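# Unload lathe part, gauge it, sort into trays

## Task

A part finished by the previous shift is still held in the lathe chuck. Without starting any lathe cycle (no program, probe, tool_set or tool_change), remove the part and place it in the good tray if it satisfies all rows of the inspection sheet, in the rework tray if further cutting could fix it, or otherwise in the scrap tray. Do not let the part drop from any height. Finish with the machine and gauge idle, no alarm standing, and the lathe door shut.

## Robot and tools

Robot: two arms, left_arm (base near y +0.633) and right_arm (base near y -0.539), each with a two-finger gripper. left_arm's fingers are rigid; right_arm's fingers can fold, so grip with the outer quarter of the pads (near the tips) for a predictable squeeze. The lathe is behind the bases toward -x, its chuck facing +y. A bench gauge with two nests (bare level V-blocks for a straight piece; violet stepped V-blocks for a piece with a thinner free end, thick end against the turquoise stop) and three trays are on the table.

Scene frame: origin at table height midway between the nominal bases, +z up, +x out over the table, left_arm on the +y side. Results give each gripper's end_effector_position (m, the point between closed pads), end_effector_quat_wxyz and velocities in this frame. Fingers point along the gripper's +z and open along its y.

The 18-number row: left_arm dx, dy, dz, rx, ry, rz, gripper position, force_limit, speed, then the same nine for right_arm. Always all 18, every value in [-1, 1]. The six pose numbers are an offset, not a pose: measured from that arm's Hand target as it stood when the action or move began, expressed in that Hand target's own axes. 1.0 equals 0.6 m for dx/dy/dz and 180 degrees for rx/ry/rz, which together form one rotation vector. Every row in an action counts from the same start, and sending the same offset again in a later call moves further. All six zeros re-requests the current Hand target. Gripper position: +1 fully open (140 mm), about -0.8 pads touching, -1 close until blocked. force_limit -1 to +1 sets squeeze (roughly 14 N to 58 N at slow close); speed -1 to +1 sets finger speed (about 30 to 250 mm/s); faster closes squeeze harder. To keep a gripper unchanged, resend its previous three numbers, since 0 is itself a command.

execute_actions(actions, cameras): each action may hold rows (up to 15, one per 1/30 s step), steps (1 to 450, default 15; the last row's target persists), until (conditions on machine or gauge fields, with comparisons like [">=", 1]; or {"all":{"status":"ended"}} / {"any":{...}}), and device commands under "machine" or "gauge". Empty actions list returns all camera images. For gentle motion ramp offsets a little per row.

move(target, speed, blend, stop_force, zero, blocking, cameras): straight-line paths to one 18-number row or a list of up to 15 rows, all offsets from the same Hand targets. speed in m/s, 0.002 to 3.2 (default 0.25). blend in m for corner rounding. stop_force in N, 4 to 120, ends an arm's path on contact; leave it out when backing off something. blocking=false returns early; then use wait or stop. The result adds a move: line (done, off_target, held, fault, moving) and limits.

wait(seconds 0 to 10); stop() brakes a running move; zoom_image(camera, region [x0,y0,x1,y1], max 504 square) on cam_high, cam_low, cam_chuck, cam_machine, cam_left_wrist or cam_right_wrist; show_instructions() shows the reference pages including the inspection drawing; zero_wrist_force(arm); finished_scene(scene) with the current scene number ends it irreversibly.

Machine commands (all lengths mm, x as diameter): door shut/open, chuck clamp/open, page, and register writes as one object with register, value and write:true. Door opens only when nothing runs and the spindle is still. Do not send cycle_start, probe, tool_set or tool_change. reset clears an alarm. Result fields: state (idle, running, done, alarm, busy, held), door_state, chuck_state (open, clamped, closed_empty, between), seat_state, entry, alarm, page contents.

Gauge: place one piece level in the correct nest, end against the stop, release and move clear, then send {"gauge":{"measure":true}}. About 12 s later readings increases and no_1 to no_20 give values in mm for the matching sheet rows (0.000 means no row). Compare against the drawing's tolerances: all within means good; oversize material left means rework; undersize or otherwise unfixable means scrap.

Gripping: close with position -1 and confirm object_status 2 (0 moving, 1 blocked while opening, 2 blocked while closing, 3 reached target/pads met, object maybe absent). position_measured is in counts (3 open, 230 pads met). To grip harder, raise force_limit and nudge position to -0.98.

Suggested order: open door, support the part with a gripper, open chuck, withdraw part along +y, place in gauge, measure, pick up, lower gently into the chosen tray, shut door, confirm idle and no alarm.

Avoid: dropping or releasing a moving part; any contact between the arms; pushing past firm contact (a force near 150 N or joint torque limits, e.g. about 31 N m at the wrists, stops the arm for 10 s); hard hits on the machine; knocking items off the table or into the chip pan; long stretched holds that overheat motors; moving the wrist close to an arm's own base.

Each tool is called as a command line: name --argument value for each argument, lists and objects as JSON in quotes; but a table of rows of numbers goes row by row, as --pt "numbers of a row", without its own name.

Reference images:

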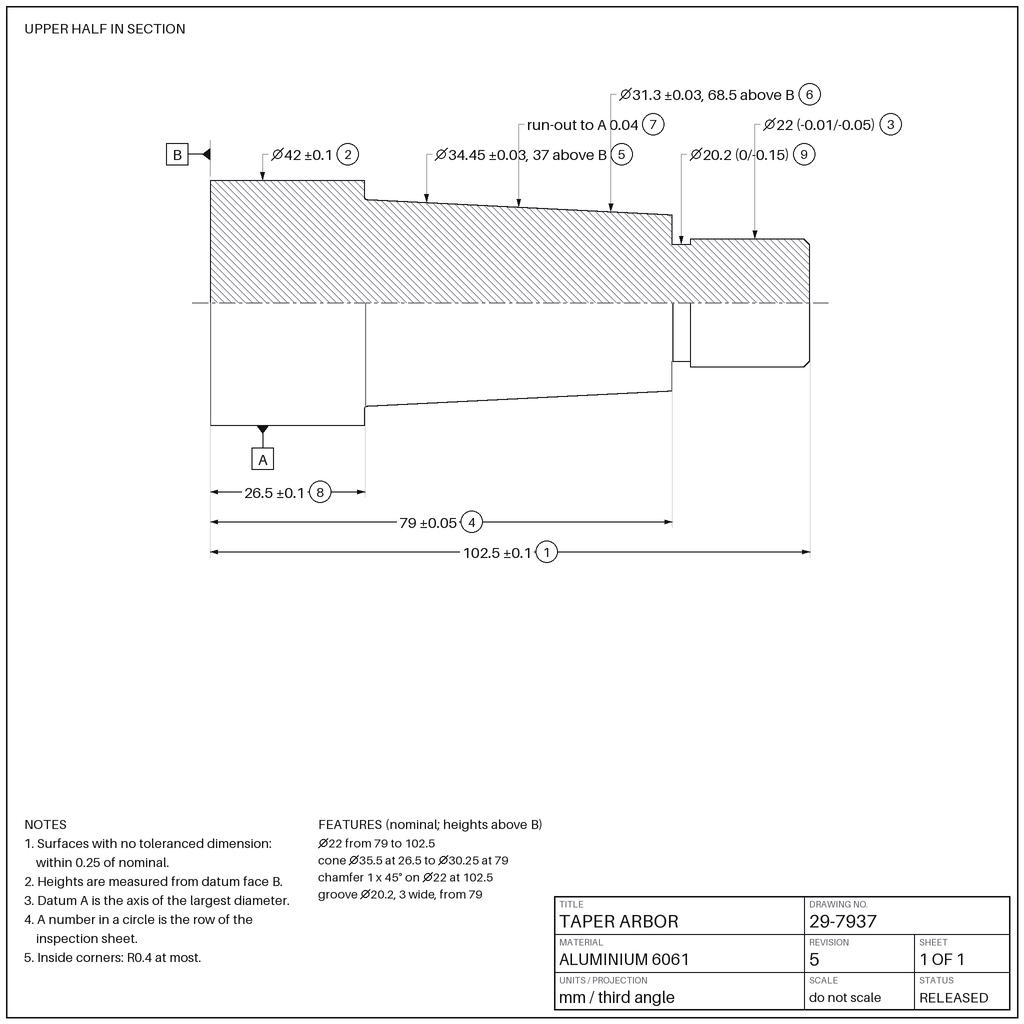

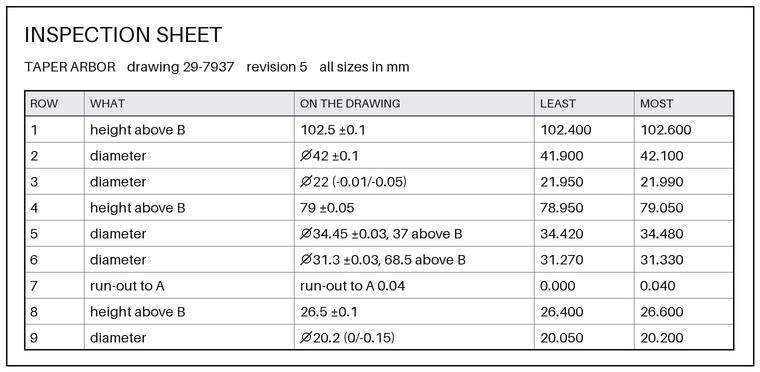

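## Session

execute_actions --actions '[]'

Scene clock: 0.00 s.
left_arm: end_effector_position=(+0.5789, +0.7328, +0.1567) position_measured=3 object_status=3 end_effector_quat_wxyz=(-0.144, +0.899, +0.388, +0.145) | right_arm: end_effector_position=(+0.3436, +0.2892, +0.1020) position_measured=3 object_status=3 end_effector_quat_wxyz=(-0.512, +0.404, +0.723, +0.231)
Joint positions: left_arm=[-0.414 -1.703 2.296 -2.167 -1.159 1.951] | right_arm=[0.626 -1.045 2.039 -2.534 -0.379 1.624]
Joint velocities: within noise
Joint torques (N m): no reading
Wrist force (N): no reading
Wrist torque (N m): no reading
Wrist force, peak (N): no reading
Hand target: left_arm +0.5789, +0.7328, +0.1567; -0.144, +0.899, +0.388, +0.145 | right_arm +0.3436, +0.2892, +0.1020; -0.512, +0.404, +0.723, +0.231
Tool commands: left_gripper/position=+1.0 left_gripper/force_limit=+1.0 left_gripper/speed=+1.0 right_gripper/position=+1.0 right_gripper/force_limit=+1.0 right_gripper/speed=+1.0
machine.work_offsets: g54_z=+113.507 g55_z=+0.000
machine: state=done door_state=shut chuck_state=clamped seat_state=home door_answer=taken chuck_answer=taken page=work_offsets entry=no_entry entries=0 alarm=no_alarm queue=idle queue_left=0
gauge: readings=0
camera_calibration:
cam_left_wrist: T_world_to_cam=[[0.747435, -0.647669, -0.147872, 0.0696623], [-0.65908, -0.750861, -0.0426729, 0.936494], [-0.0833936, 0.129355, -0.988085, 0.293332], [0, 0, 0, 1]] pos_world=[0.589619, 0.710351, 0.340102]
cam_right_wrist: T_world_to_cam=[[0.827144, 0.555922, -0.0823655, -0.429984], [0.315625, -0.580787, -0.750378, 0.139012], [-0.464989, 0.594674, -0.655857, 0.241185], [0, 0, 0, 1]] pos_world=[0.423931, 0.176347, 0.227079]

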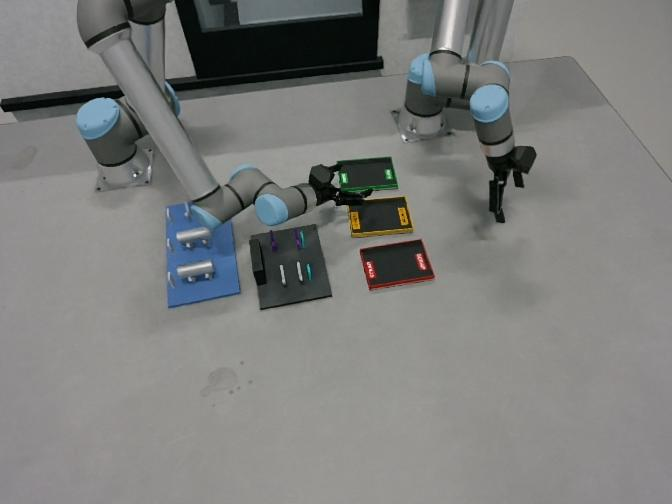

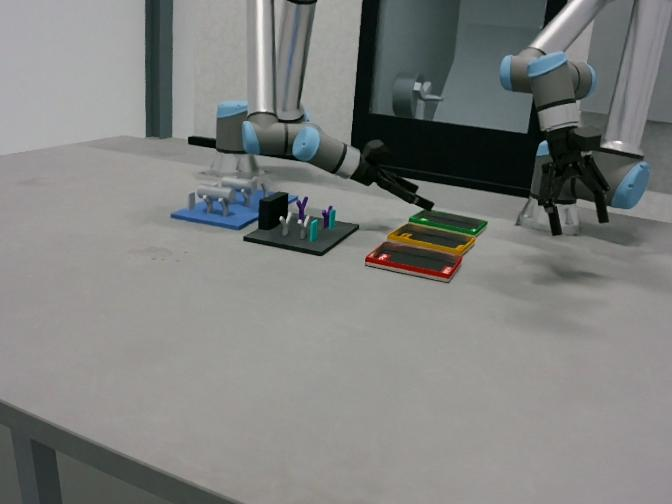

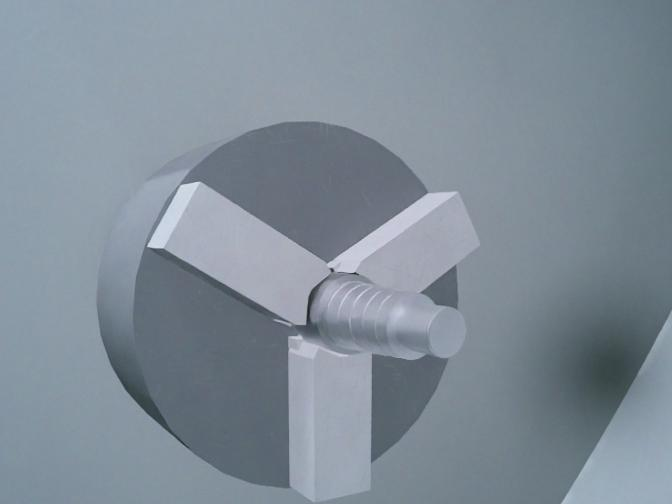

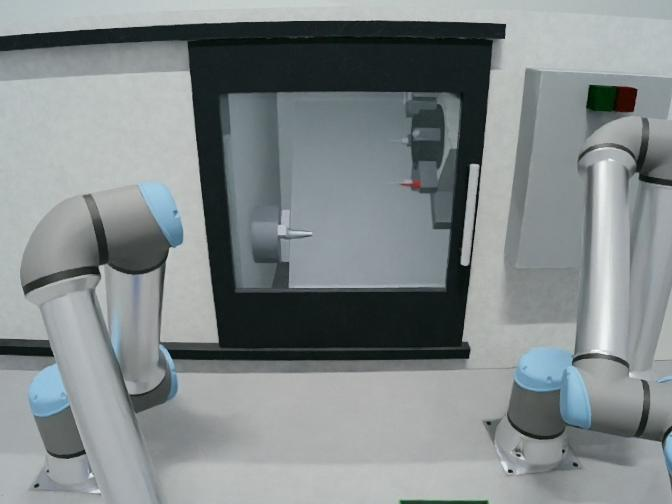

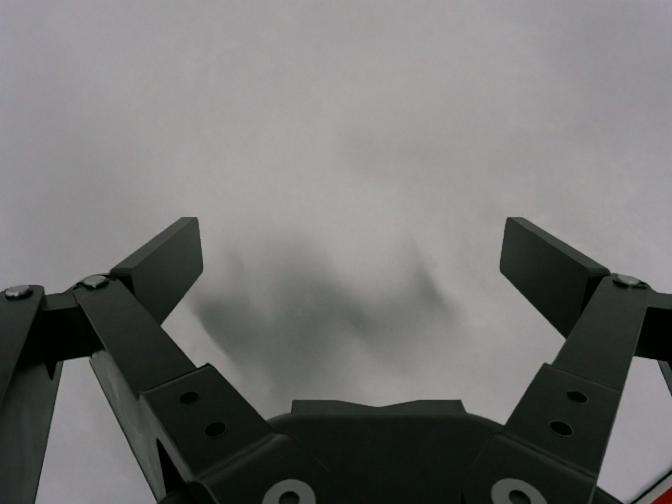

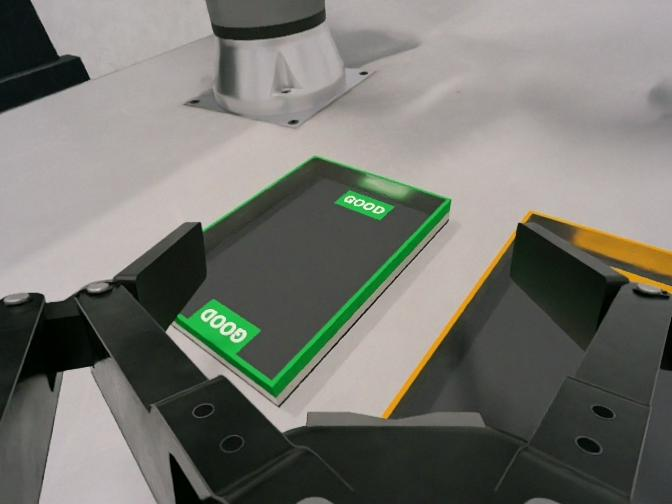

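execute_actions --actions '[{"machine":{"door":"open"},"steps":1}]'

move --pt "-0.03 0.05 -0.2 0 0 0 -0.1 0.2 -1 0.309 -0.027 -0.124 0 0 0 1 1 1" --pt "-0.056 0.097 -0.402 0.0005 -0.134 -0.237 -0.1 0.2 -1 0.197 -0.235 -0.584 0 0 0 1 1 1" --speed '[0.25,0.35]' --blend '[0.03,0]'

Scene clock: 8.97 s.
left_arm: end_effector_position=(+0.5789, +0.7328, +0.1567) position_measured=3 object_status=3 end_effector_quat_wxyz=(-0.144, +0.899, +0.388, +0.145) | right_arm: end_effector_position=(+0.3436, +0.2892, +0.1020) position_measured=3 object_status=3 end_effector_quat_wxyz=(-0.512, +0.404, +0.723, +0.231)
Joint positions: left_arm=[-0.414 -1.703 2.296 -2.167 -1.159 1.951] | right_arm=[0.626 -1.045 2.039 -2.534 -0.379 1.624]
Joint torques (N m): left_arm=[0.77 -37.44 -40.94 -4.2 1.11 -0.01] | right_arm=[-4.52 -83.4 -31.37 -5.5 3.27 0.13]
Wrist force (N): left_arm=[-0.2 0.0 0.0] | right_arm=[0.1 0.2 0.0]
Wrist torque (N m): left_arm=[0.00 0.04 0.00] | right_arm=[0.04 -0.03 0.01]
Wrist force, peak (N): left_arm=[-0.1 -0.1 -0.6] | right_arm=[0.4 0.5 0.2]
Hand target: left_arm +0.5789, +0.7328, +0.1567; -0.144, +0.899, +0.388, +0.145 | right_arm +0.3436, +0.2892, +0.1020; -0.512, +0.404, +0.723, +0.231
Tool commands: left_gripper/position=+1.0 left_gripper/force_limit=+1.0 left_gripper/speed=+1.0 right_gripper/position=+1.0 right_gripper/force_limit=+1.0 right_gripper/speed=+1.0
machine.work_offsets: g54_z=+113.507 g55_z=+0.000
machine: state=done door_state=between chuck_state=clamped seat_state=home door_answer=taken chuck_answer=taken page=work_offsets entry=no_entry entries=0 alarm=no_alarm queue=running queue_left=0
gauge: readings=0

Scene clock: 12.07 s.
left_arm: end_effector_position=(+0.5637, +0.5829, +0.3567) position_measured=141 object_status=0 end_effector_quat_wxyz=(+0.000, +0.707, +0.707, +0.000) | right_arm: end_effector_position=(+0.4040, -0.0114, +0.3523) position_measured=3 object_status=3 end_effector_quat_wxyz=(-0.512, +0.404, +0.723, +0.231)
Joint positions: left_arm=[-0.43 -1.791 1.934 -1.714 -1.57 1.179] | right_arm=[0.173 -1.585 1.99 -1.131 -0.592 0.72]
Joint torques (N m): left_arm=[12.3 -52.85 -60.83 -7.06 -2.65 -2.42] | right_arm=[-16.83 -33.16 -59.8 1.73 -0.89 -2.88]
Wrist force (N): left_arm=[-0.3 -0.1 -0.2] | right_arm=[-0.1 -0.1 0.4]
Wrist torque (N m): left_arm=[0.24 0.05 0.00] | right_arm=[-0.02 0.03 0.13]
Wrist force, peak (N): left_arm=[1.8 0.6 -0.5] | right_arm=[-2.5 0.3 1.2]
Hand target: left_arm +0.5637, +0.5829, +0.3567; +0.000, +0.707, +0.707, +0.000 | right_arm +0.4040, -0.0114, +0.3523; -0.512, +0.404, +0.723, +0.231
Off the commanded pose: left_arm 0.000 m, 0 deg | right_arm 0.000 m, 0 deg.
machine.work_offsets: g54_z=+113.507 g55_z=+0.000
machine: state=done door_state=open chuck_state=clamped seat_state=home door_answer=taken chuck_answer=taken page=work_offsets entry=no_entry entries=0 alarm=no_alarm queue=done queue_left=0
gauge: readings=0
move: done

move --target '[-0.888,-0.0228,-0.155,0,0,0,-0.1,0.2,-1,-0.222,-0.227,-0.73,0,0,0,1,1,1]' --speed 0.35 --cameras '["cam_high","cam_left_wrist"]'

Scene clock: 20.80 s.
left_arm: end_effector_position=(+0.5497, +0.0501, +0.4493) position_measured=141 object_status=3 end_effector_quat_wxyz=(+0.000, +0.707, +0.707, +0.000) | right_arm: end_effector_position=(+0.5545, -0.4618, +0.4020) position_measured=3 object_status=3 end_effector_quat_wxyz=(-0.512, +0.404, +0.723, +0.231)
Joint positions: left_arm=[-1.058 -1.407 1.399 -1.562 -1.57 0.552] | right_arm=[-0.485 -1.394 1.652 -0.675 -1.157 0.262]
Joint torques (N m): left_arm=[-11.4 -59.55 -61.72 -1.57 1.96 -2.49] | right_arm=[-17.14 -51.51 -59.35 4.13 -1.8 -3.02]
Wrist force (N): left_arm=[0.1 -0.5 -0.5] | right_arm=[-0.3 0.2 0.1]
Wrist torque (N m): left_arm=[0.21 -0.14 -0.16] | right_arm=[0.10 0.04 0.14]
Wrist force, peak (N): left_arm=[-2.8 -0.7 -0.6] | right_arm=[-0.8 -0.6 -2.6]
Hand target: left_arm +0.5497, +0.0500, +0.4493; +0.000, +0.707, +0.707, +0.000 | right_arm +0.5545, -0.4619, +0.4020; -0.512, +0.404, +0.723, +0.231
Off the commanded pose: left_arm 0.000 m, 0 deg | right_arm 0.000 m, 0 deg.
machine.work_offsets: g54_z=+113.507 g55_z=+0.000
machine: state=done door_state=open chuck_state=clamped seat_state=home door_answer=taken chuck_answer=taken page=work_offsets entry=no_entry entries=0 alarm=no_alarm queue=done queue_left=0
gauge: readings=0
move: done
camera_calibration:
cam_left_wrist: T_world_to_cam=[[0.999923, 0.0108368, -0.00599515, -0.542964], [0.012225, -0.941142, 0.337791, -0.113252], [-0.00198171, -0.337839, -0.941202, 0.625907], [0, 0, 0, 1]] pos_world=[0.545548, 0.110753, 0.624105]
Images, in order (width x height): cam_high 672x504, cam_left_wrist 672x504.

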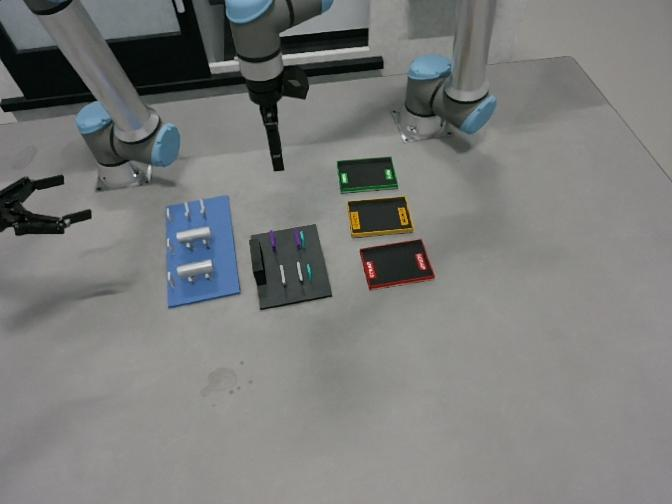

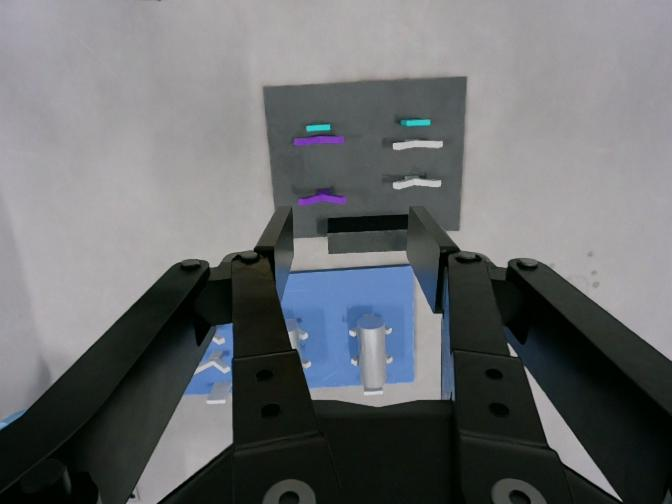

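move --target '[0.05,-0.9495,0,0,0,0,-0.1,0.2,-1,0,0,0,0,0,0,1,1,1]' --speed 0.3

move --pt "0.0167 -0.667 0.05 0 0 0 -0.1 0.2 -1 0 0 0 0 0 0 1 1 1" --pt "-0.1167 -1.0 0.05 0 0 0 -0.1 0.2 -1 0 0 0 0 0 0 1 1 1" --speed '[0.25,0.2]' --blend '[0.03,0]'

Scene clock: 30.83 s.
left_arm: end_effector_position=(-0.0199, +0.0804, +0.4489) position_measured=141 object_status=3 end_effector_quat_wxyz=(+0.000, +0.707, +0.707, +0.000) | right_arm: end_effector_position=(+0.5545, -0.4619, +0.4020) position_measured=3 object_status=3 end_effector_quat_wxyz=(-0.512, +0.404, +0.723, +0.231)
Joint positions: left_arm=[-1.942 -1.846 1.813 -1.536 -1.57 -0.333] | right_arm=[-0.485 -1.393 1.652 -0.675 -1.157 0.262]
Joint torques (N m): left_arm=[-8.65 -25.22 -54.28 -1.48 2.51 -2.22] | right_arm=[-16.81 -49.27 -59.42 4.13 -1.91 -3.02]
Wrist force (N): left_arm=[-0.7 0.1 0.1] | right_arm=[-0.3 0.3 0.1]
Wrist torque (N m): left_arm=[0.37 0.03 -0.04] | right_arm=[0.13 0.03 0.13]
Wrist force, peak (N): left_arm=[0.1 -3.2 0.4] | right_arm=[-0.4 0.6 0.1]
Hand target: left_arm -0.0200, +0.0803, +0.4489; +0.000, +0.707, +0.707, +0.000 | right_arm +0.5545, -0.4619, +0.4020; -0.512, +0.404, +0.723, +0.231
Off the commanded pose: left_arm 0.000 m, 0 deg | right_arm 0.000 m, 0 deg.
machine.work_offsets: g54_z=+113.507 g55_z=+0.000
machine: state=done door_state=open chuck_state=clamped seat_state=home door_answer=taken chuck_answer=taken page=work_offsets entry=no_entry entries=0 alarm=no_alarm queue=done queue_left=0
gauge: readings=0
move: done

Scene clock: 34.17 s.
left_arm: end_effector_position=(-0.6199, +0.0107, +0.4185) position_measured=141 object_status=3 end_effector_quat_wxyz=(+0.000, +0.707, +0.707, +0.000) | right_arm: end_effector_position=(+0.5545, -0.4619, +0.4020) position_measured=3 object_status=3 end_effector_quat_wxyz=(-0.512, +0.404, +0.723, +0.231)
Joint positions: left_arm=[-2.584 -1.306 1.329 -1.592 -1.571 -0.974] | right_arm=[-0.485 -1.393 1.652 -0.675 -1.157 0.262]
Joint torques (N m): left_arm=[-8.31 -71.32 -61.48 -1.52 -2.21 -2.28] | right_arm=[-17.47 -51.51 -59.16 4.57 -1.98 -2.83]
Wrist force (N): left_arm=[0.4 -0.6 -0.3] | right_arm=[-0.5 0.1 0.1]
Wrist torque (N m): left_arm=[0.14 -0.10 -0.09] | right_arm=[0.08 0.06 0.14]
Wrist force, peak (N): left_arm=[-0.3 -2.6 -0.1] | right_arm=[0.0 0.6 -0.3]
Hand target: left_arm -0.6200, +0.0107, +0.4185; +0.000, +0.707, +0.707, +0.000 | right_arm +0.5545, -0.4619, +0.4020; -0.512, +0.404, +0.723, +0.231
Off the commanded pose: left_arm 0.000 m, 0 deg | right_arm 0.000 m, 0 deg.
machine.work_offsets: g54_z=+113.507 g55_z=+0.000
machine: state=done door_state=open chuck_state=clamped seat_state=home door_answer=taken chuck_answer=taken page=work_offsets entry=no_entry entries=0 alarm=no_alarm queue=done queue_left=0
gauge: readings=0
move: done

move --pt "-0.0453 -0.2572 0.02 0 0 0 -0.1 0.2 -1 0 0 0 0 0 0 1 1 1" --pt "-0.0453 -0.2572 0.0975 0 0 0 -0.1 0.2 -1 0 0 0 0 0 0 1 1 1" --speed '[0.15,0.06]' --blend '[0.005,0]' --cameras '["cam_left_wrist","cam_chuck"]'

zoom_image --camera "cam_left_wrist" --region '[236, 130, 446, 340]'

Scene clock: 39.23 s.
left_arm: end_effector_position=(-0.7743, -0.0164, +0.3600) position_measured=141 object_status=3 end_effector_quat_wxyz=(+0.000, +0.707, +0.707, +0.000) | right_arm: end_effector_position=(+0.5545, -0.4619, +0.4020) position_measured=3 object_status=3 end_effector_quat_wxyz=(-0.512, +0.404, +0.723, +0.231)
Joint positions: left_arm=[-2.649 -1.07 1.101 -1.6 -1.571 -1.039] | right_arm=[-0.485 -1.393 1.652 -0.675 -1.157 0.262]
Joint torques (N m): left_arm=[-10.78 -94.32 -36.34 -7.08 -1.73 -2.54] | right_arm=[-15.64 -52.72 -58.21 4.25 -1.68 -2.97]
Wrist force (N): left_arm=[-0.2 -0.3 0.2] | right_arm=[-0.2 0.3 0.0]
Wrist torque (N m): left_arm=[0.25 -0.05 -0.06] | right_arm=[0.13 0.00 0.14]
Wrist force, peak (N): left_arm=[-0.2 -1.7 -0.7] | right_arm=[-0.5 0.4 0.1]
Hand target: left_arm -0.7743, -0.0164, +0.3599; +0.000, +0.707, +0.707, +0.000 | right_arm +0.5545, -0.4619, +0.4020; -0.512, +0.404, +0.723, +0.231
Off the commanded pose: left_arm 0.000 m, 0 deg | right_arm 0.000 m, 0 deg.
machine.work_offsets: g54_z=+113.507 g55_z=+0.000
machine: state=done door_state=open chuck_state=clamped seat_state=home door_answer=taken chuck_answer=taken page=work_offsets entry=no_entry entries=0 alarm=no_alarm queue=done queue_left=0
gauge: readings=0
move: done
camera_calibration:
cam_left_wrist: T_world_to_cam=[[0.999923, 0.0108368, -0.00599515, 0.781118], [0.012225, -0.941142, 0.337791, -0.129393], [-0.00198171, -0.337839, -0.941202, 0.516802], [0, 0, 0, 1]] pos_world=[-0.778452, 0.0443534, 0.534805]
Images, in order (width x height): cam_chuck 672x504, cam_left_wrist 672x504.

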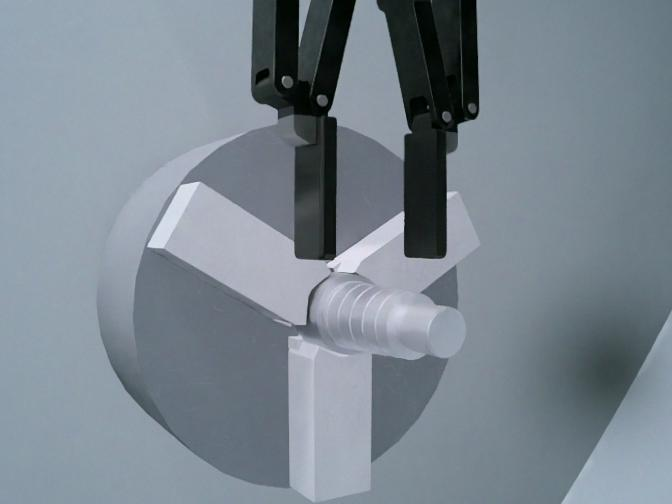

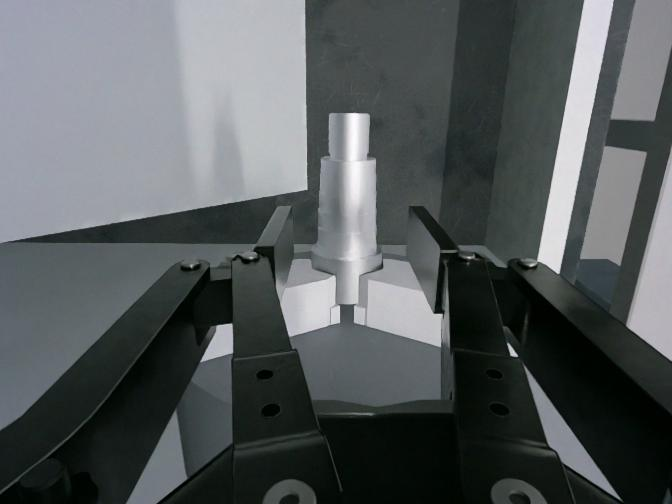

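Scaled by 2.400 from the camera's 672x504 image, which has a finer 960x720 frame.

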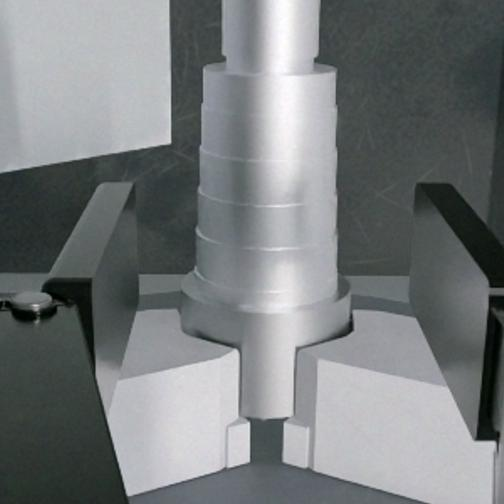

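move --target '[0,0,0.0785,0,0,0,-0.1,0.2,-1,0,0,0,0,0,0,1,1,1]' --speed 0.03 --stop_force 12 --cameras '["cam_left_wrist","cam_chuck"]'

zero_wrist_force --arm "left_arm"

execute_actions --actions '[{"rows":[[0,0,0,0,0,0,-1,-1,-1,0,0,0,0,0,0,1,1,1]],"steps":100}]' --cameras '["cam_left_wrist","cam_chuck"]'

Scene clock: 43.57 s.
left_arm: end_effector_position=(-0.7743, -0.0163, +0.3128) position_measured=141 object_status=3 end_effector_quat_wxyz=(+0.000, +0.707, +0.707, +0.000) | right_arm: end_effector_position=(+0.5545, -0.4619, +0.4020) position_measured=3 object_status=3 end_effector_quat_wxyz=(-0.512, +0.404, +0.723, +0.231)
Joint positions: left_arm=[-2.649 -1.064 1.174 -1.68 -1.571 -1.039] | right_arm=[-0.485 -1.393 1.652 -0.675 -1.157 0.262]
Joint torques (N m): left_arm=[-10.51 -92.91 -35.53 -7.22 1.94 -2.41] | right_arm=[-14.34 -49.23 -59.08 4.22 -2 -2.76]
Wrist force (N): left_arm=[0.0 -0.8 -0.1] | right_arm=[-0.1 0.3 -0.1]
Wrist torque (N m): left_arm=[0.15 -0.02 -0.07] | right_arm=[0.14 0.00 0.13]
Wrist force, peak (N): left_arm=[0.1 -0.5 0.7] | right_arm=[-0.5 0.3 -0.3]
Hand target: left_arm -0.7743, -0.0163, +0.3128; +0.000, +0.707, +0.707, +0.000 | right_arm +0.5545, -0.4619, +0.4020; -0.512, +0.404, +0.723, +0.231
Off the commanded pose: left_arm 0.000 m, 0 deg | right_arm 0.000 m, 0 deg.
machine.work_offsets: g54_z=+113.507 g55_z=+0.000
machine: state=done door_state=open chuck_state=clamped seat_state=home door_answer=taken chuck_answer=taken page=work_offsets entry=no_entry entries=0 alarm=no_alarm queue=done queue_left=0
gauge: readings=0
move: done
camera_calibration:
cam_left_wrist: T_world_to_cam=[[0.999923, 0.0108368, -0.00599515, 0.780835], [0.012225, -0.941142, 0.337791, -0.113449], [-0.00198171, -0.337839, -0.941202, 0.472377], [0, 0, 0, 1]] pos_world=[-0.778452, 0.0443534, 0.487605]
Images, in order (width x height): cam_chuck 672x504, cam_left_wrist 672x504.

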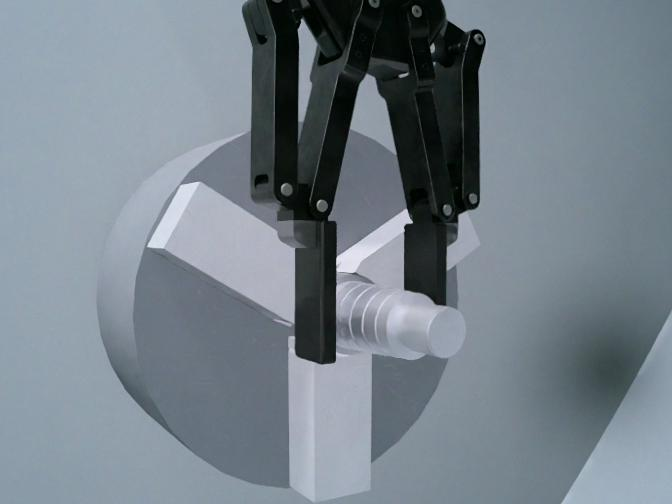

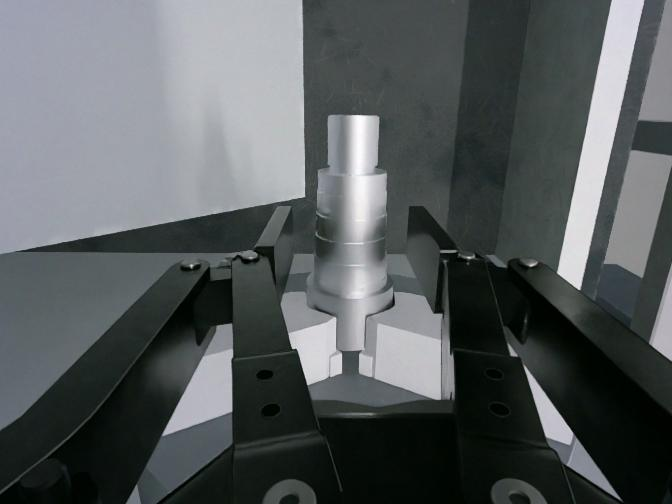

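Wrist force sensor zeroed.

Scene clock: 47.10 s.
left_arm: end_effector_position=(-0.7743, -0.0163, +0.3128) position_measured=179 object_status=2 end_effector_quat_wxyz=(+0.000, +0.707, +0.707, +0.000) | right_arm: end_effector_position=(+0.5545, -0.4619, +0.4020) position_measured=3 object_status=3 end_effector_quat_wxyz=(-0.512, +0.404, +0.723, +0.231)
Joint positions: left_arm=[-2.649 -1.064 1.174 -1.68 -1.571 -1.039] | right_arm=[-0.485 -1.393 1.652 -0.675 -1.157 0.262]
Joint torques (N m): left_arm=[6.24 -114.23 -35.82 0.77 1.86 -2.23] | right_arm=[-14.62 -51.75 -59.23 3.94 -1.88 -2.83]
Wrist force (N, zeroed by zero_wrist_force on left_arm): left_arm=[-4.2 -8.1 -0.6] | right_arm=[-0.3 0.5 -0.2]
Wrist torque (N m, zeroed by zero_wrist_force on left_arm): left_arm=[0.19 -0.08 0.01] | right_arm=[0.17 0.04 0.14]
Wrist force, peak (N, zeroed by zero_wrist_force on left_arm): left_arm=[-4.4 -8.7 -0.4] | right_arm=[-0.2 0.7 0.0]
Hand target: left_arm -0.7743, -0.0163, +0.3128; +0.000, +0.707, +0.707, +0.000 | right_arm +0.5545, -0.4619, +0.4020; -0.512, +0.404, +0.723, +0.231
Off the commanded pose: left_arm 0.000 m, 0 deg | right_arm 0.000 m, 0 deg.
machine.work_offsets: g54_z=+113.507 g55_z=+0.000
machine: state=done door_state=open chuck_state=clamped seat_state=home door_answer=taken chuck_answer=taken page=work_offsets entry=no_entry entries=0 alarm=no_alarm queue=done queue_left=0
gauge: readings=0
camera_calibration:
cam_left_wrist: T_world_to_cam=[[0.999923, 0.0108368, -0.00599515, 0.780835], [0.012225, -0.941142, 0.337791, -0.113449], [-0.00198171, -0.337839, -0.941202, 0.472377], [0, 0, 0, 1]] pos_world=[-0.778452, 0.0443534, 0.487605]
Images, in order (width x height): cam_chuck 672x504, cam_left_wrist 672x504.

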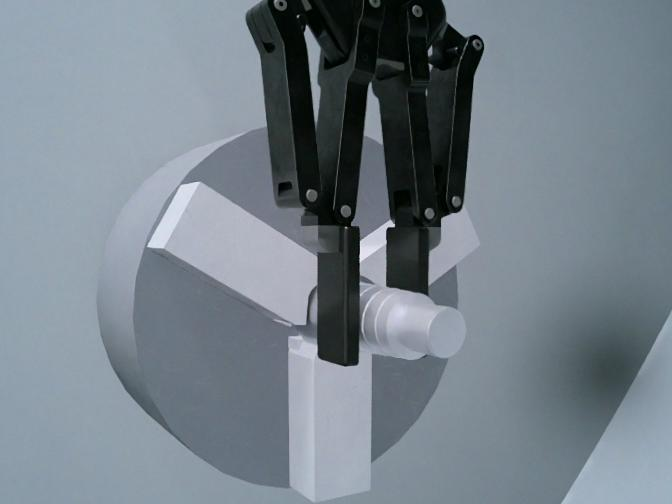

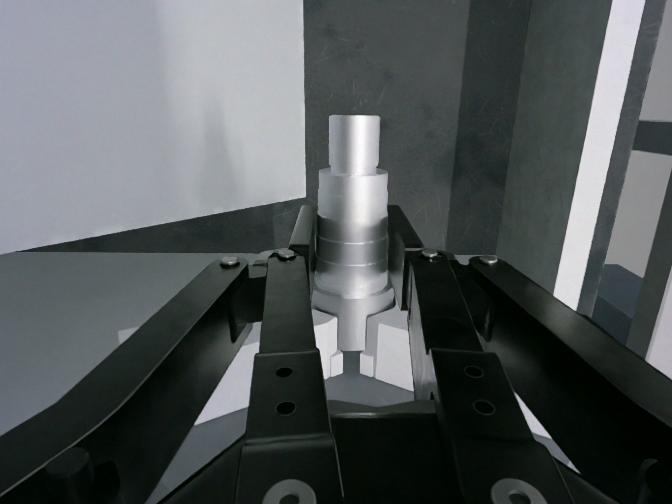

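execute_actions --actions '[{"rows":[[0,0,0,0,0,0,-0.98,0.2,-1,0,0,0,0,0,0,1,1,1]],"steps":50}]'

move --target '[0,-0.0007,0,0,0,0,-0.98,0.2,-1,0,0,0,0,0,0,1,1,1]' --speed 0.005

execute_actions --actions '[{"machine":{"chuck":"open"},"steps":80}]'

Scene clock: 50.53 s.
left_arm: end_effector_position=(-0.7743, -0.0163, +0.3128) position_measured=181 object_status=2 end_effector_quat_wxyz=(+0.000, +0.707, +0.707, +0.000) | right_arm: end_effector_position=(+0.5545, -0.4619, +0.4020) position_measured=3 object_status=3 end_effector_quat_wxyz=(-0.512, +0.404, +0.723, +0.231)
Joint positions: left_arm=[-2.649 -1.064 1.174 -1.68 -1.571 -1.039] | right_arm=[-0.485 -1.393 1.652 -0.675 -1.157 0.262]
Joint torques (N m): left_arm=[6.55 -113.83 -37.8 0.69 1.85 -2.29] | right_arm=[-14.76 -51.42 -58.27 4.05 -1.73 -3.05]
Wrist force (N, zeroed by zero_wrist_force on left_arm): left_arm=[-3.3 -7.5 -7.7] | right_arm=[-0.1 0.4 0.0]
Wrist torque (N m, zeroed by zero_wrist_force on left_arm): left_arm=[0.17 -0.07 0.00] | right_arm=[0.15 -0.01 0.14]
Wrist force, peak (N, zeroed by zero_wrist_force on left_arm): left_arm=[-3.4 -7.8 -8.4] | right_arm=[-0.3 0.6 0.0]
Hand target: left_arm -0.7743, -0.0163, +0.3128; +0.000, +0.707, +0.707, +0.000 | right_arm +0.5545, -0.4619, +0.4020; -0.512, +0.404, +0.723, +0.231
Off the commanded pose: left_arm 0.000 m, 0 deg | right_arm 0.000 m, 0 deg.
machine.work_offsets: g54_z=+113.507 g55_z=+0.000
machine: state=done door_state=open chuck_state=clamped seat_state=home door_answer=taken chuck_answer=taken page=work_offsets entry=no_entry entries=0 alarm=no_alarm queue=done queue_left=0
gauge: readings=0

Scene clock: 51.23 s.
left_arm: end_effector_position=(-0.7746, -0.0164, +0.3128) position_measured=181 object_status=2 end_effector_quat_wxyz=(+0.000, +0.707, +0.707, +0.000) | right_arm: end_effector_position=(+0.5545, -0.4619, +0.4020) position_measured=3 object_status=3 end_effector_quat_wxyz=(-0.512, +0.404, +0.723, +0.231)
Joint positions: left_arm=[-2.649 -1.064 1.174 -1.68 -1.571 -1.039] | right_arm=[-0.485 -1.393 1.652 -0.675 -1.157 0.262]
Joint torques (N m): left_arm=[-11.23 -85.11 -57.46 -1.52 1.89 -2.05] | right_arm=[-14.46 -52.27 -58.03 4.02 -1.72 -2.6]
Wrist force (N, zeroed by zero_wrist_force on left_arm): left_arm=[0.0 1.4 -7.7] | right_arm=[-0.3 0.5 -0.2]
Wrist torque (N m, zeroed by zero_wrist_force on left_arm): left_arm=[0.00 -0.06 -0.08] | right_arm=[0.17 0.04 0.13]
Wrist force, peak (N, zeroed by zero_wrist_force on left_arm): left_arm=[-3.2 -7.7 -8.4] | right_arm=[-0.3 0.5 0.0]
Hand target: left_arm -0.7747, -0.0163, +0.3128; +0.000, +0.707, +0.707, +0.000 | right_arm +0.5545, -0.4619, +0.4020; -0.512, +0.404, +0.723, +0.231
Off the commanded pose: left_arm 0.000 m, 0 deg | right_arm 0.000 m, 0 deg.
machine.work_offsets: g54_z=+113.507 g55_z=+0.000
machine: state=done door_state=open chuck_state=clamped seat_state=home door_answer=taken chuck_answer=taken page=work_offsets entry=no_entry entries=0 alarm=no_alarm queue=done queue_left=0
gauge: readings=0
move: done

Scene clock: 54.10 s.
left_arm: end_effector_position=(-0.7747, -0.0163, +0.3128) position_measured=181 object_status=2 end_effector_quat_wxyz=(+0.000, +0.707, +0.707, +0.000) | right_arm: end_effector_position=(+0.5545, -0.4619, +0.4020) position_measured=3 object_status=3 end_effector_quat_wxyz=(-0.512, +0.404, +0.723, +0.231)
Joint positions: left_arm=[-2.649 -1.064 1.174 -1.68 -1.571 -1.039] | right_arm=[-0.485 -1.393 1.652 -0.675 -1.157 0.262]
Joint torques (N m): left_arm=[-9.4 -119.26 -62.03 -6.96 1.53 -2.1] | right_arm=[-15.75 -49.65 -58.73 4.15 -1.51 -2.78]
Wrist force (N, zeroed by zero_wrist_force on left_arm): left_arm=[0.0 0.6 2.6] | right_arm=[-0.3 0.2 -0.1]
Wrist torque (N m, zeroed by zero_wrist_force on left_arm): left_arm=[0.13 0.02 0.00] | right_arm=[0.11 0.04 0.13]
Wrist force, peak (N, zeroed by zero_wrist_force on left_arm): left_arm=[-0.2 2.2 -7.1] | right_arm=[-0.6 0.4 0.1]
Hand target: left_arm -0.7747, -0.0163, +0.3128; +0.000, +0.707, +0.707, +0.000 | right_arm +0.5545, -0.4619, +0.4020; -0.512, +0.404, +0.723, +0.231
Tool commands: left_gripper/position=-0.98 left_gripper/force_limit=+0.2 left_gripper/speed=-1.0 right_gripper/position=+1.0 right_gripper/force_limit=+1.0 right_gripper/speed=+1.0
Off the commanded pose: left_arm 0.000 m, 0 deg | right_arm 0.000 m, 0 deg.
machine.work_offsets: g54_z=+113.507 g55_z=+0.000
machine: state=idle door_state=open chuck_state=open seat_state=home door_answer=taken chuck_answer=taken page=work_offsets entry=no_entry entries=0 alarm=no_alarm queue=done queue_left=0
gauge: readings=0

move --pt "0.11 0 0 0 0 0 -0.98 0.2 -1 0 0 0 0 0 0 1 1 1" --pt "0.15 0.1 -0.1 0 0 0 -0.98 0.2 -1 0 0 0 0 0 0 1 1 1" --pt "0.18 0.65 -0.15 0 0 0 -0.98 0.2 -1 0 0 0 0 0 0 1 1 1" --speed '[0.05,0.12,0.25]' --blend '[0.01,0.03,0]'

execute_actions --actions '[]' --cameras '["cam_left_wrist"]'

Scene clock: 59.97 s.
left_arm: end_effector_position=(-0.3849, +0.0914, +0.4030) position_measured=181 object_status=2 end_effector_quat_wxyz=(+0.000, +0.707, +0.707, +0.001) | right_arm: end_effector_position=(+0.5545, -0.4619, +0.4020) position_measured=3 object_status=3 end_effector_quat_wxyz=(-0.512, +0.404, +0.723, +0.231)
Joint positions: left_arm=[-2.479 -1.662 1.745 -1.652 -1.571 -0.87] | right_arm=[-0.485 -1.393 1.652 -0.675 -1.157 0.262]
Joint torques (N m): left_arm=[13.18 -66.85 -36.14 -1.8 -2.19 1.73] | right_arm=[-15.4 -50.27 -59.21 4.21 -2.02 -2.65]
Wrist force (N, zeroed by zero_wrist_force on left_arm): left_arm=[-0.3 0.6 2.4] | right_arm=[-0.1 0.4 0.0]
Wrist torque (N m, zeroed by zero_wrist_force on left_arm): left_arm=[0.11 0.14 -0.16] | right_arm=[0.16 -0.01 0.13]
Wrist force, peak (N, zeroed by zero_wrist_force on left_arm): left_arm=[-0.1 3.0 2.1] | right_arm=[-0.4 0.6 0.0]
Hand target: left_arm -0.3847, +0.0914, +0.4031; +0.000, +0.707, +0.707, +0.000 | right_arm +0.5545, -0.4619, +0.4020; -0.512, +0.404, +0.723, +0.231
Off the commanded pose: left_arm 0.000 m, 0 deg | right_arm 0.000 m, 0 deg.
machine.work_offsets: g54_z=+113.507 g55_z=+0.000
machine: state=idle door_state=open chuck_state=open seat_state=open door_answer=taken chuck_answer=taken page=work_offsets entry=no_entry entries=0 alarm=no_alarm queue=done queue_left=0
gauge: readings=0
move: done

Scene clock: 59.97 s.
left_arm: end_effector_position=(-0.3849, +0.0914, +0.4030) position_measured=181 object_status=2 end_effector_quat_wxyz=(+0.000, +0.707, +0.707, +0.001) | right_arm: end_effector_position=(+0.5545, -0.4619, +0.4020) position_measured=3 object_status=3 end_effector_quat_wxyz=(-0.512, +0.404, +0.723, +0.231)
Joint positions: left_arm=[-2.479 -1.662 1.745 -1.652 -1.571 -0.87] | right_arm=[-0.485 -1.393 1.652 -0.675 -1.157 0.262]
Joint velocities: within noise
Joint torques (N m): left_arm=[13.18 -66.85 -36.14 -1.8 -2.19 1.73] | right_arm=[-15.4 -50.27 -59.21 4.21 -2.02 -2.65]
Wrist force (N, zeroed by zero_wrist_force on left_arm): left_arm=[-0.3 0.6 2.4] | right_arm=[-0.1 0.4 0.0]
Wrist torque (N m, zeroed by zero_wrist_force on left_arm): left_arm=[0.11 0.14 -0.16] | right_arm=[0.16 -0.01 0.13]
Wrist force, peak (N, zeroed by zero_wrist_force on left_arm): left_arm=[-0.3 0.6 2.4] | right_arm=[-0.1 0.4 0.0]
Hand target: left_arm -0.3847, +0.0914, +0.4031; +0.000, +0.707, +0.707, +0.000 | right_arm +0.5545, -0.4619, +0.4020; -0.512, +0.404, +0.723, +0.231
Tool commands: left_gripper/position=-0.98 left_gripper/force_limit=+0.2 left_gripper/speed=-1.0 right_gripper/position=+1.0 right_gripper/force_limit=+1.0 right_gripper/speed=+1.0
Off the commanded pose: left_arm 0.000 m, 0 deg | right_arm 0.000 m, 0 deg.
machine.work_offsets: g54_z=+113.507 g55_z=+0.000
machine: state=idle door_state=open chuck_state=open seat_state=open door_answer=taken chuck_answer=taken page=work_offsets entry=no_entry entries=0 alarm=no_alarm queue=done queue_left=0
gauge: readings=0
camera_calibration:
cam_left_wrist: T_world_to_cam=[[0.999924, 0.0108705, -0.00590101, 0.39078], [0.0122249, -0.941141, 0.337792, -0.0473522], [-0.00188171, -0.337839, -0.941202, 0.594564], [0, 0, 0, 1]] pos_world=[-0.389053, 0.152054, 0.577906]
Images, in order (width x height): cam_left_wrist 672x504.

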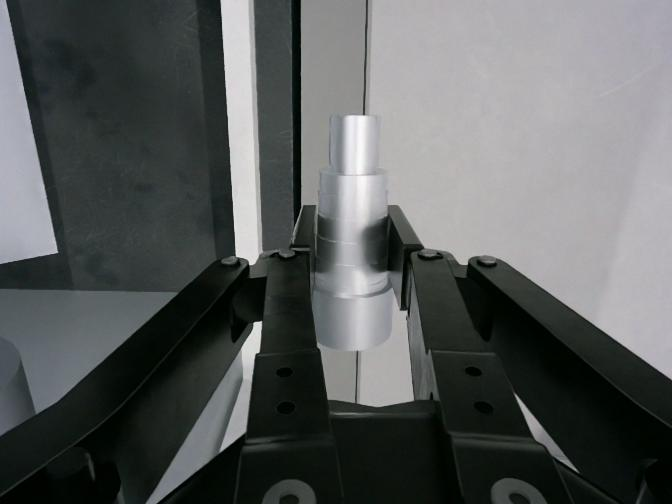

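move --target '[-0.073,0.81,-0.077,0,0,0.5,-0.98,0.2,-1,0,0,0,0,0,0,1,1,1]' --speed 0.25

move --target '[0.705,0.047,0.25,0,0,0.5,-0.98,0.2,-1,0,0,0,0,0,0,1,1,1]' --speed 0.25

execute_actions --actions '[{"machine":{"door":"shut"},"steps":1}]' --cameras '["cam_left_wrist","cam_low","cam_high"]'

zoom_image --camera "cam_left_wrist" --region '[180, 60, 520, 310]'

Scene clock: 67.17 s.
left_arm: end_effector_position=(+0.1012, +0.0473, +0.4496) position_measured=181 object_status=2 end_effector_quat_wxyz=(+0.000, +1.000, +0.000, +0.000) | right_arm: end_effector_position=(+0.5545, -0.4619, +0.4020) position_measured=3 object_status=3 end_effector_quat_wxyz=(-0.512, +0.404, +0.723, +0.231)
Joint positions: left_arm=[-1.713 -1.769 1.754 -1.555 -1.57 1.468] | right_arm=[-0.485 -1.393 1.652 -0.675 -1.157 0.262]
Joint torques (N m): left_arm=[11.86 -27.87 -63.24 -1.93 -2.35 1.77] | right_arm=[-14.09 -51.89 -58.18 3.55 -1.86 -2.18]
Wrist force (N, zeroed by zero_wrist_force on left_arm): left_arm=[-0.7 1.7 2.4] | right_arm=[-0.1 0.3 -0.1]
Wrist torque (N m, zeroed by zero_wrist_force on left_arm): left_arm=[0.34 0.09 -0.18] | right_arm=[0.13 -0.01 0.14]
Wrist force, peak (N, zeroed by zero_wrist_force on left_arm): left_arm=[-0.4 1.6 2.9] | right_arm=[-0.3 0.6 0.2]
Hand target: left_arm +0.1012, +0.0473, +0.4496; +0.000, +1.000, +0.000, +0.000 | right_arm +0.5545, -0.4619, +0.4020; -0.512, +0.404, +0.723, +0.231
Off the commanded pose: left_arm 0.000 m, 0 deg | right_arm 0.000 m, 0 deg.
machine.work_offsets: g54_z=+113.507 g55_z=+0.000
machine: state=idle door_state=open chuck_state=open seat_state=open door_answer=taken chuck_answer=taken page=work_offsets entry=no_entry entries=0 alarm=no_alarm queue=done queue_left=0
gauge: readings=0
move: done

Scene clock: 71.00 s.
left_arm: end_effector_position=(+0.5243, +0.0189, +0.2999) position_measured=181 object_status=2 end_effector_quat_wxyz=(+0.000, +0.707, -0.707, +0.000) | right_arm: end_effector_position=(+0.5545, -0.4619, +0.4020) position_measured=3 object_status=3 end_effector_quat_wxyz=(-0.512, +0.404, +0.723, +0.231)
Joint positions: left_arm=[-1.106 -1.369 1.617 -1.819 -1.57 3.646] | right_arm=[-0.485 -1.393 1.652 -0.675 -1.157 0.262]
Joint torques (N m): left_arm=[13.12 -64.43 -61.79 -5.1 -2.22 2.3] | right_arm=[-16.89 -50.17 -57.31 4.03 -1.77 -2.34]
Wrist force (N, zeroed by zero_wrist_force on left_arm): left_arm=[0.5 0.2 2.3] | right_arm=[-0.2 0.4 -0.2]
Wrist torque (N m, zeroed by zero_wrist_force on left_arm): left_arm=[0.01 -0.16 -0.26] | right_arm=[0.15 0.02 0.14]
Wrist force, peak (N, zeroed by zero_wrist_force on left_arm): left_arm=[-0.5 0.9 3.1] | right_arm=[-0.4 0.4 -0.2]
Hand target: left_arm +0.5243, +0.0189, +0.2998; +0.000, +0.707, -0.707, +0.000 | right_arm +0.5545, -0.4619, +0.4020; -0.512, +0.404, +0.723, +0.231
Off the commanded pose: left_arm 0.000 m, 0 deg | right_arm 0.000 m, 0 deg.
machine.work_offsets: g54_z=+113.507 g55_z=+0.000
machine: state=idle door_state=open chuck_state=open seat_state=open door_answer=taken chuck_answer=taken page=work_offsets entry=no_entry entries=0 alarm=no_alarm queue=done queue_left=0
gauge: readings=0
move: done

Scene clock: 71.23 s.
left_arm: end_effector_position=(+0.5243, +0.0189, +0.2998) position_measured=181 object_status=2 end_effector_quat_wxyz=(+0.000, +0.707, -0.707, +0.000) | right_arm: end_effector_position=(+0.5545, -0.4619, +0.4020) position_measured=3 object_status=3 end_effector_quat_wxyz=(-0.512, +0.404, +0.723, +0.231)
Joint positions: left_arm=[-1.105 -1.368 1.617 -1.819 -1.57 3.646] | right_arm=[-0.485 -1.393 1.652 -0.675 -1.157 0.262]
Joint torques (N m): left_arm=[12.15 -64.57 -61.36 -2.61 -2.33 1.95] | right_arm=[-13.2 -52.78 -58.27 3.49 -1.82 -2.05]
Wrist force (N, zeroed by zero_wrist_force on left_arm): left_arm=[0.5 0.4 2.6] | right_arm=[0.0 0.4 0.1]
Wrist torque (N m, zeroed by zero_wrist_force on left_arm): left_arm=[0.06 -0.16 -0.25] | right_arm=[0.15 -0.02 0.13]
Wrist force, peak (N, zeroed by zero_wrist_force on left_arm): left_arm=[0.5 0.4 2.6] | right_arm=[-0.6 0.3 0.0]
Hand target: left_arm +0.5243, +0.0189, +0.2998; +0.000, +0.707, -0.707, +0.000 | right_arm +0.5545, -0.4619, +0.4020; -0.512, +0.404, +0.723, +0.231
Tool commands: left_gripper/position=-0.98 left_gripper/force_limit=+0.2 left_gripper/speed=-1.0 right_gripper/position=+1.0 right_gripper/force_limit=+1.0 right_gripper/speed=+1.0
Off the commanded pose: left_arm 0.000 m, 0 deg | right_arm 0.000 m, 0 deg.
machine.work_offsets: g54_z=+113.507 g55_z=+0.000
machine: state=idle door_state=between chuck_state=open seat_state=open door_answer=taken chuck_answer=taken page=work_offsets entry=no_entry entries=0 alarm=no_alarm queue=running queue_left=0
gauge: readings=0
camera_calibration:
cam_left_wrist: T_world_to_cam=[[-0.999915, -0.0107988, -0.00727439, 0.531203], [-0.0126258, 0.940682, 0.339054, -0.114684], [0.0031815, 0.339117, -0.940739, 0.459057], [0, 0, 0, 1]] pos_world=[0.52825, -0.0420564, 0.474601]
Images, in order (width x height): cam_high 672x504, cam_low 672x504, cam_left_wrist 672x504.

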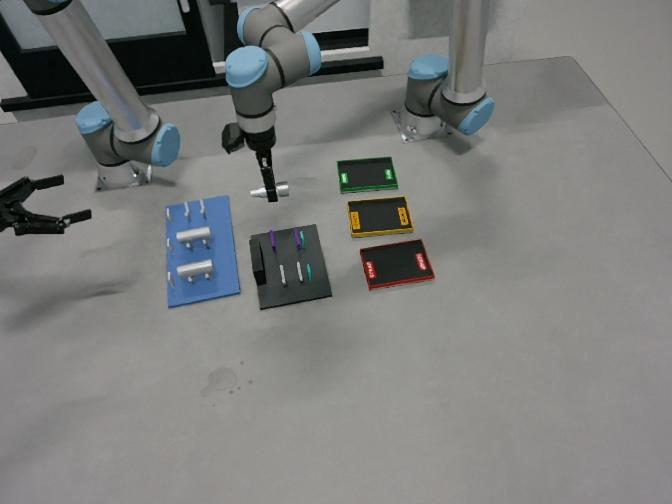

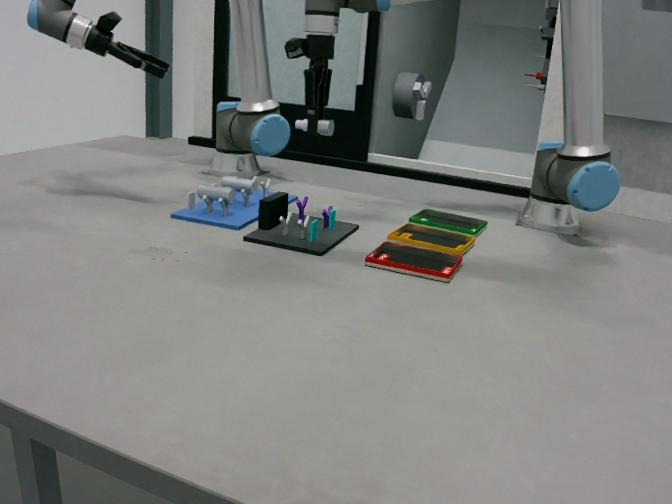

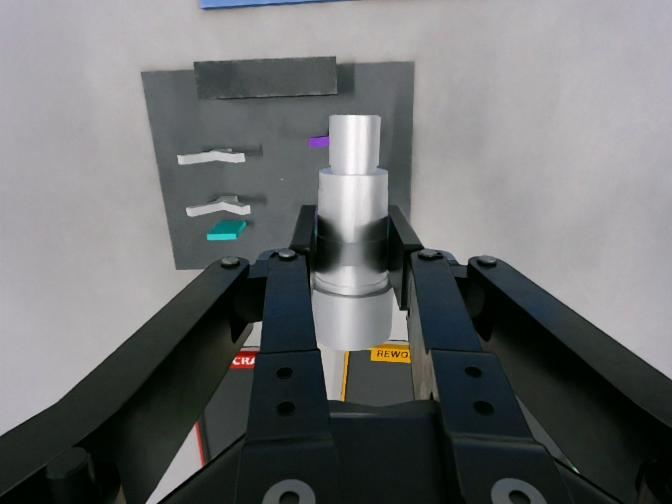

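Scaled by 1.482 from the camera's 672x504 image, which has a finer 960x720 frame.

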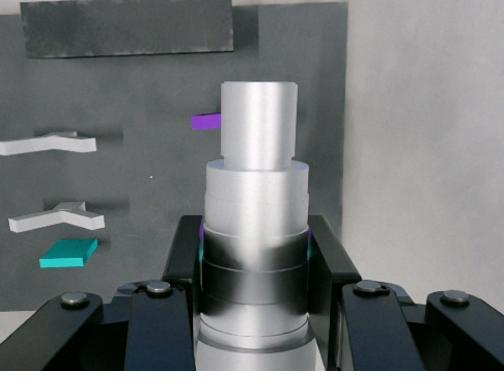

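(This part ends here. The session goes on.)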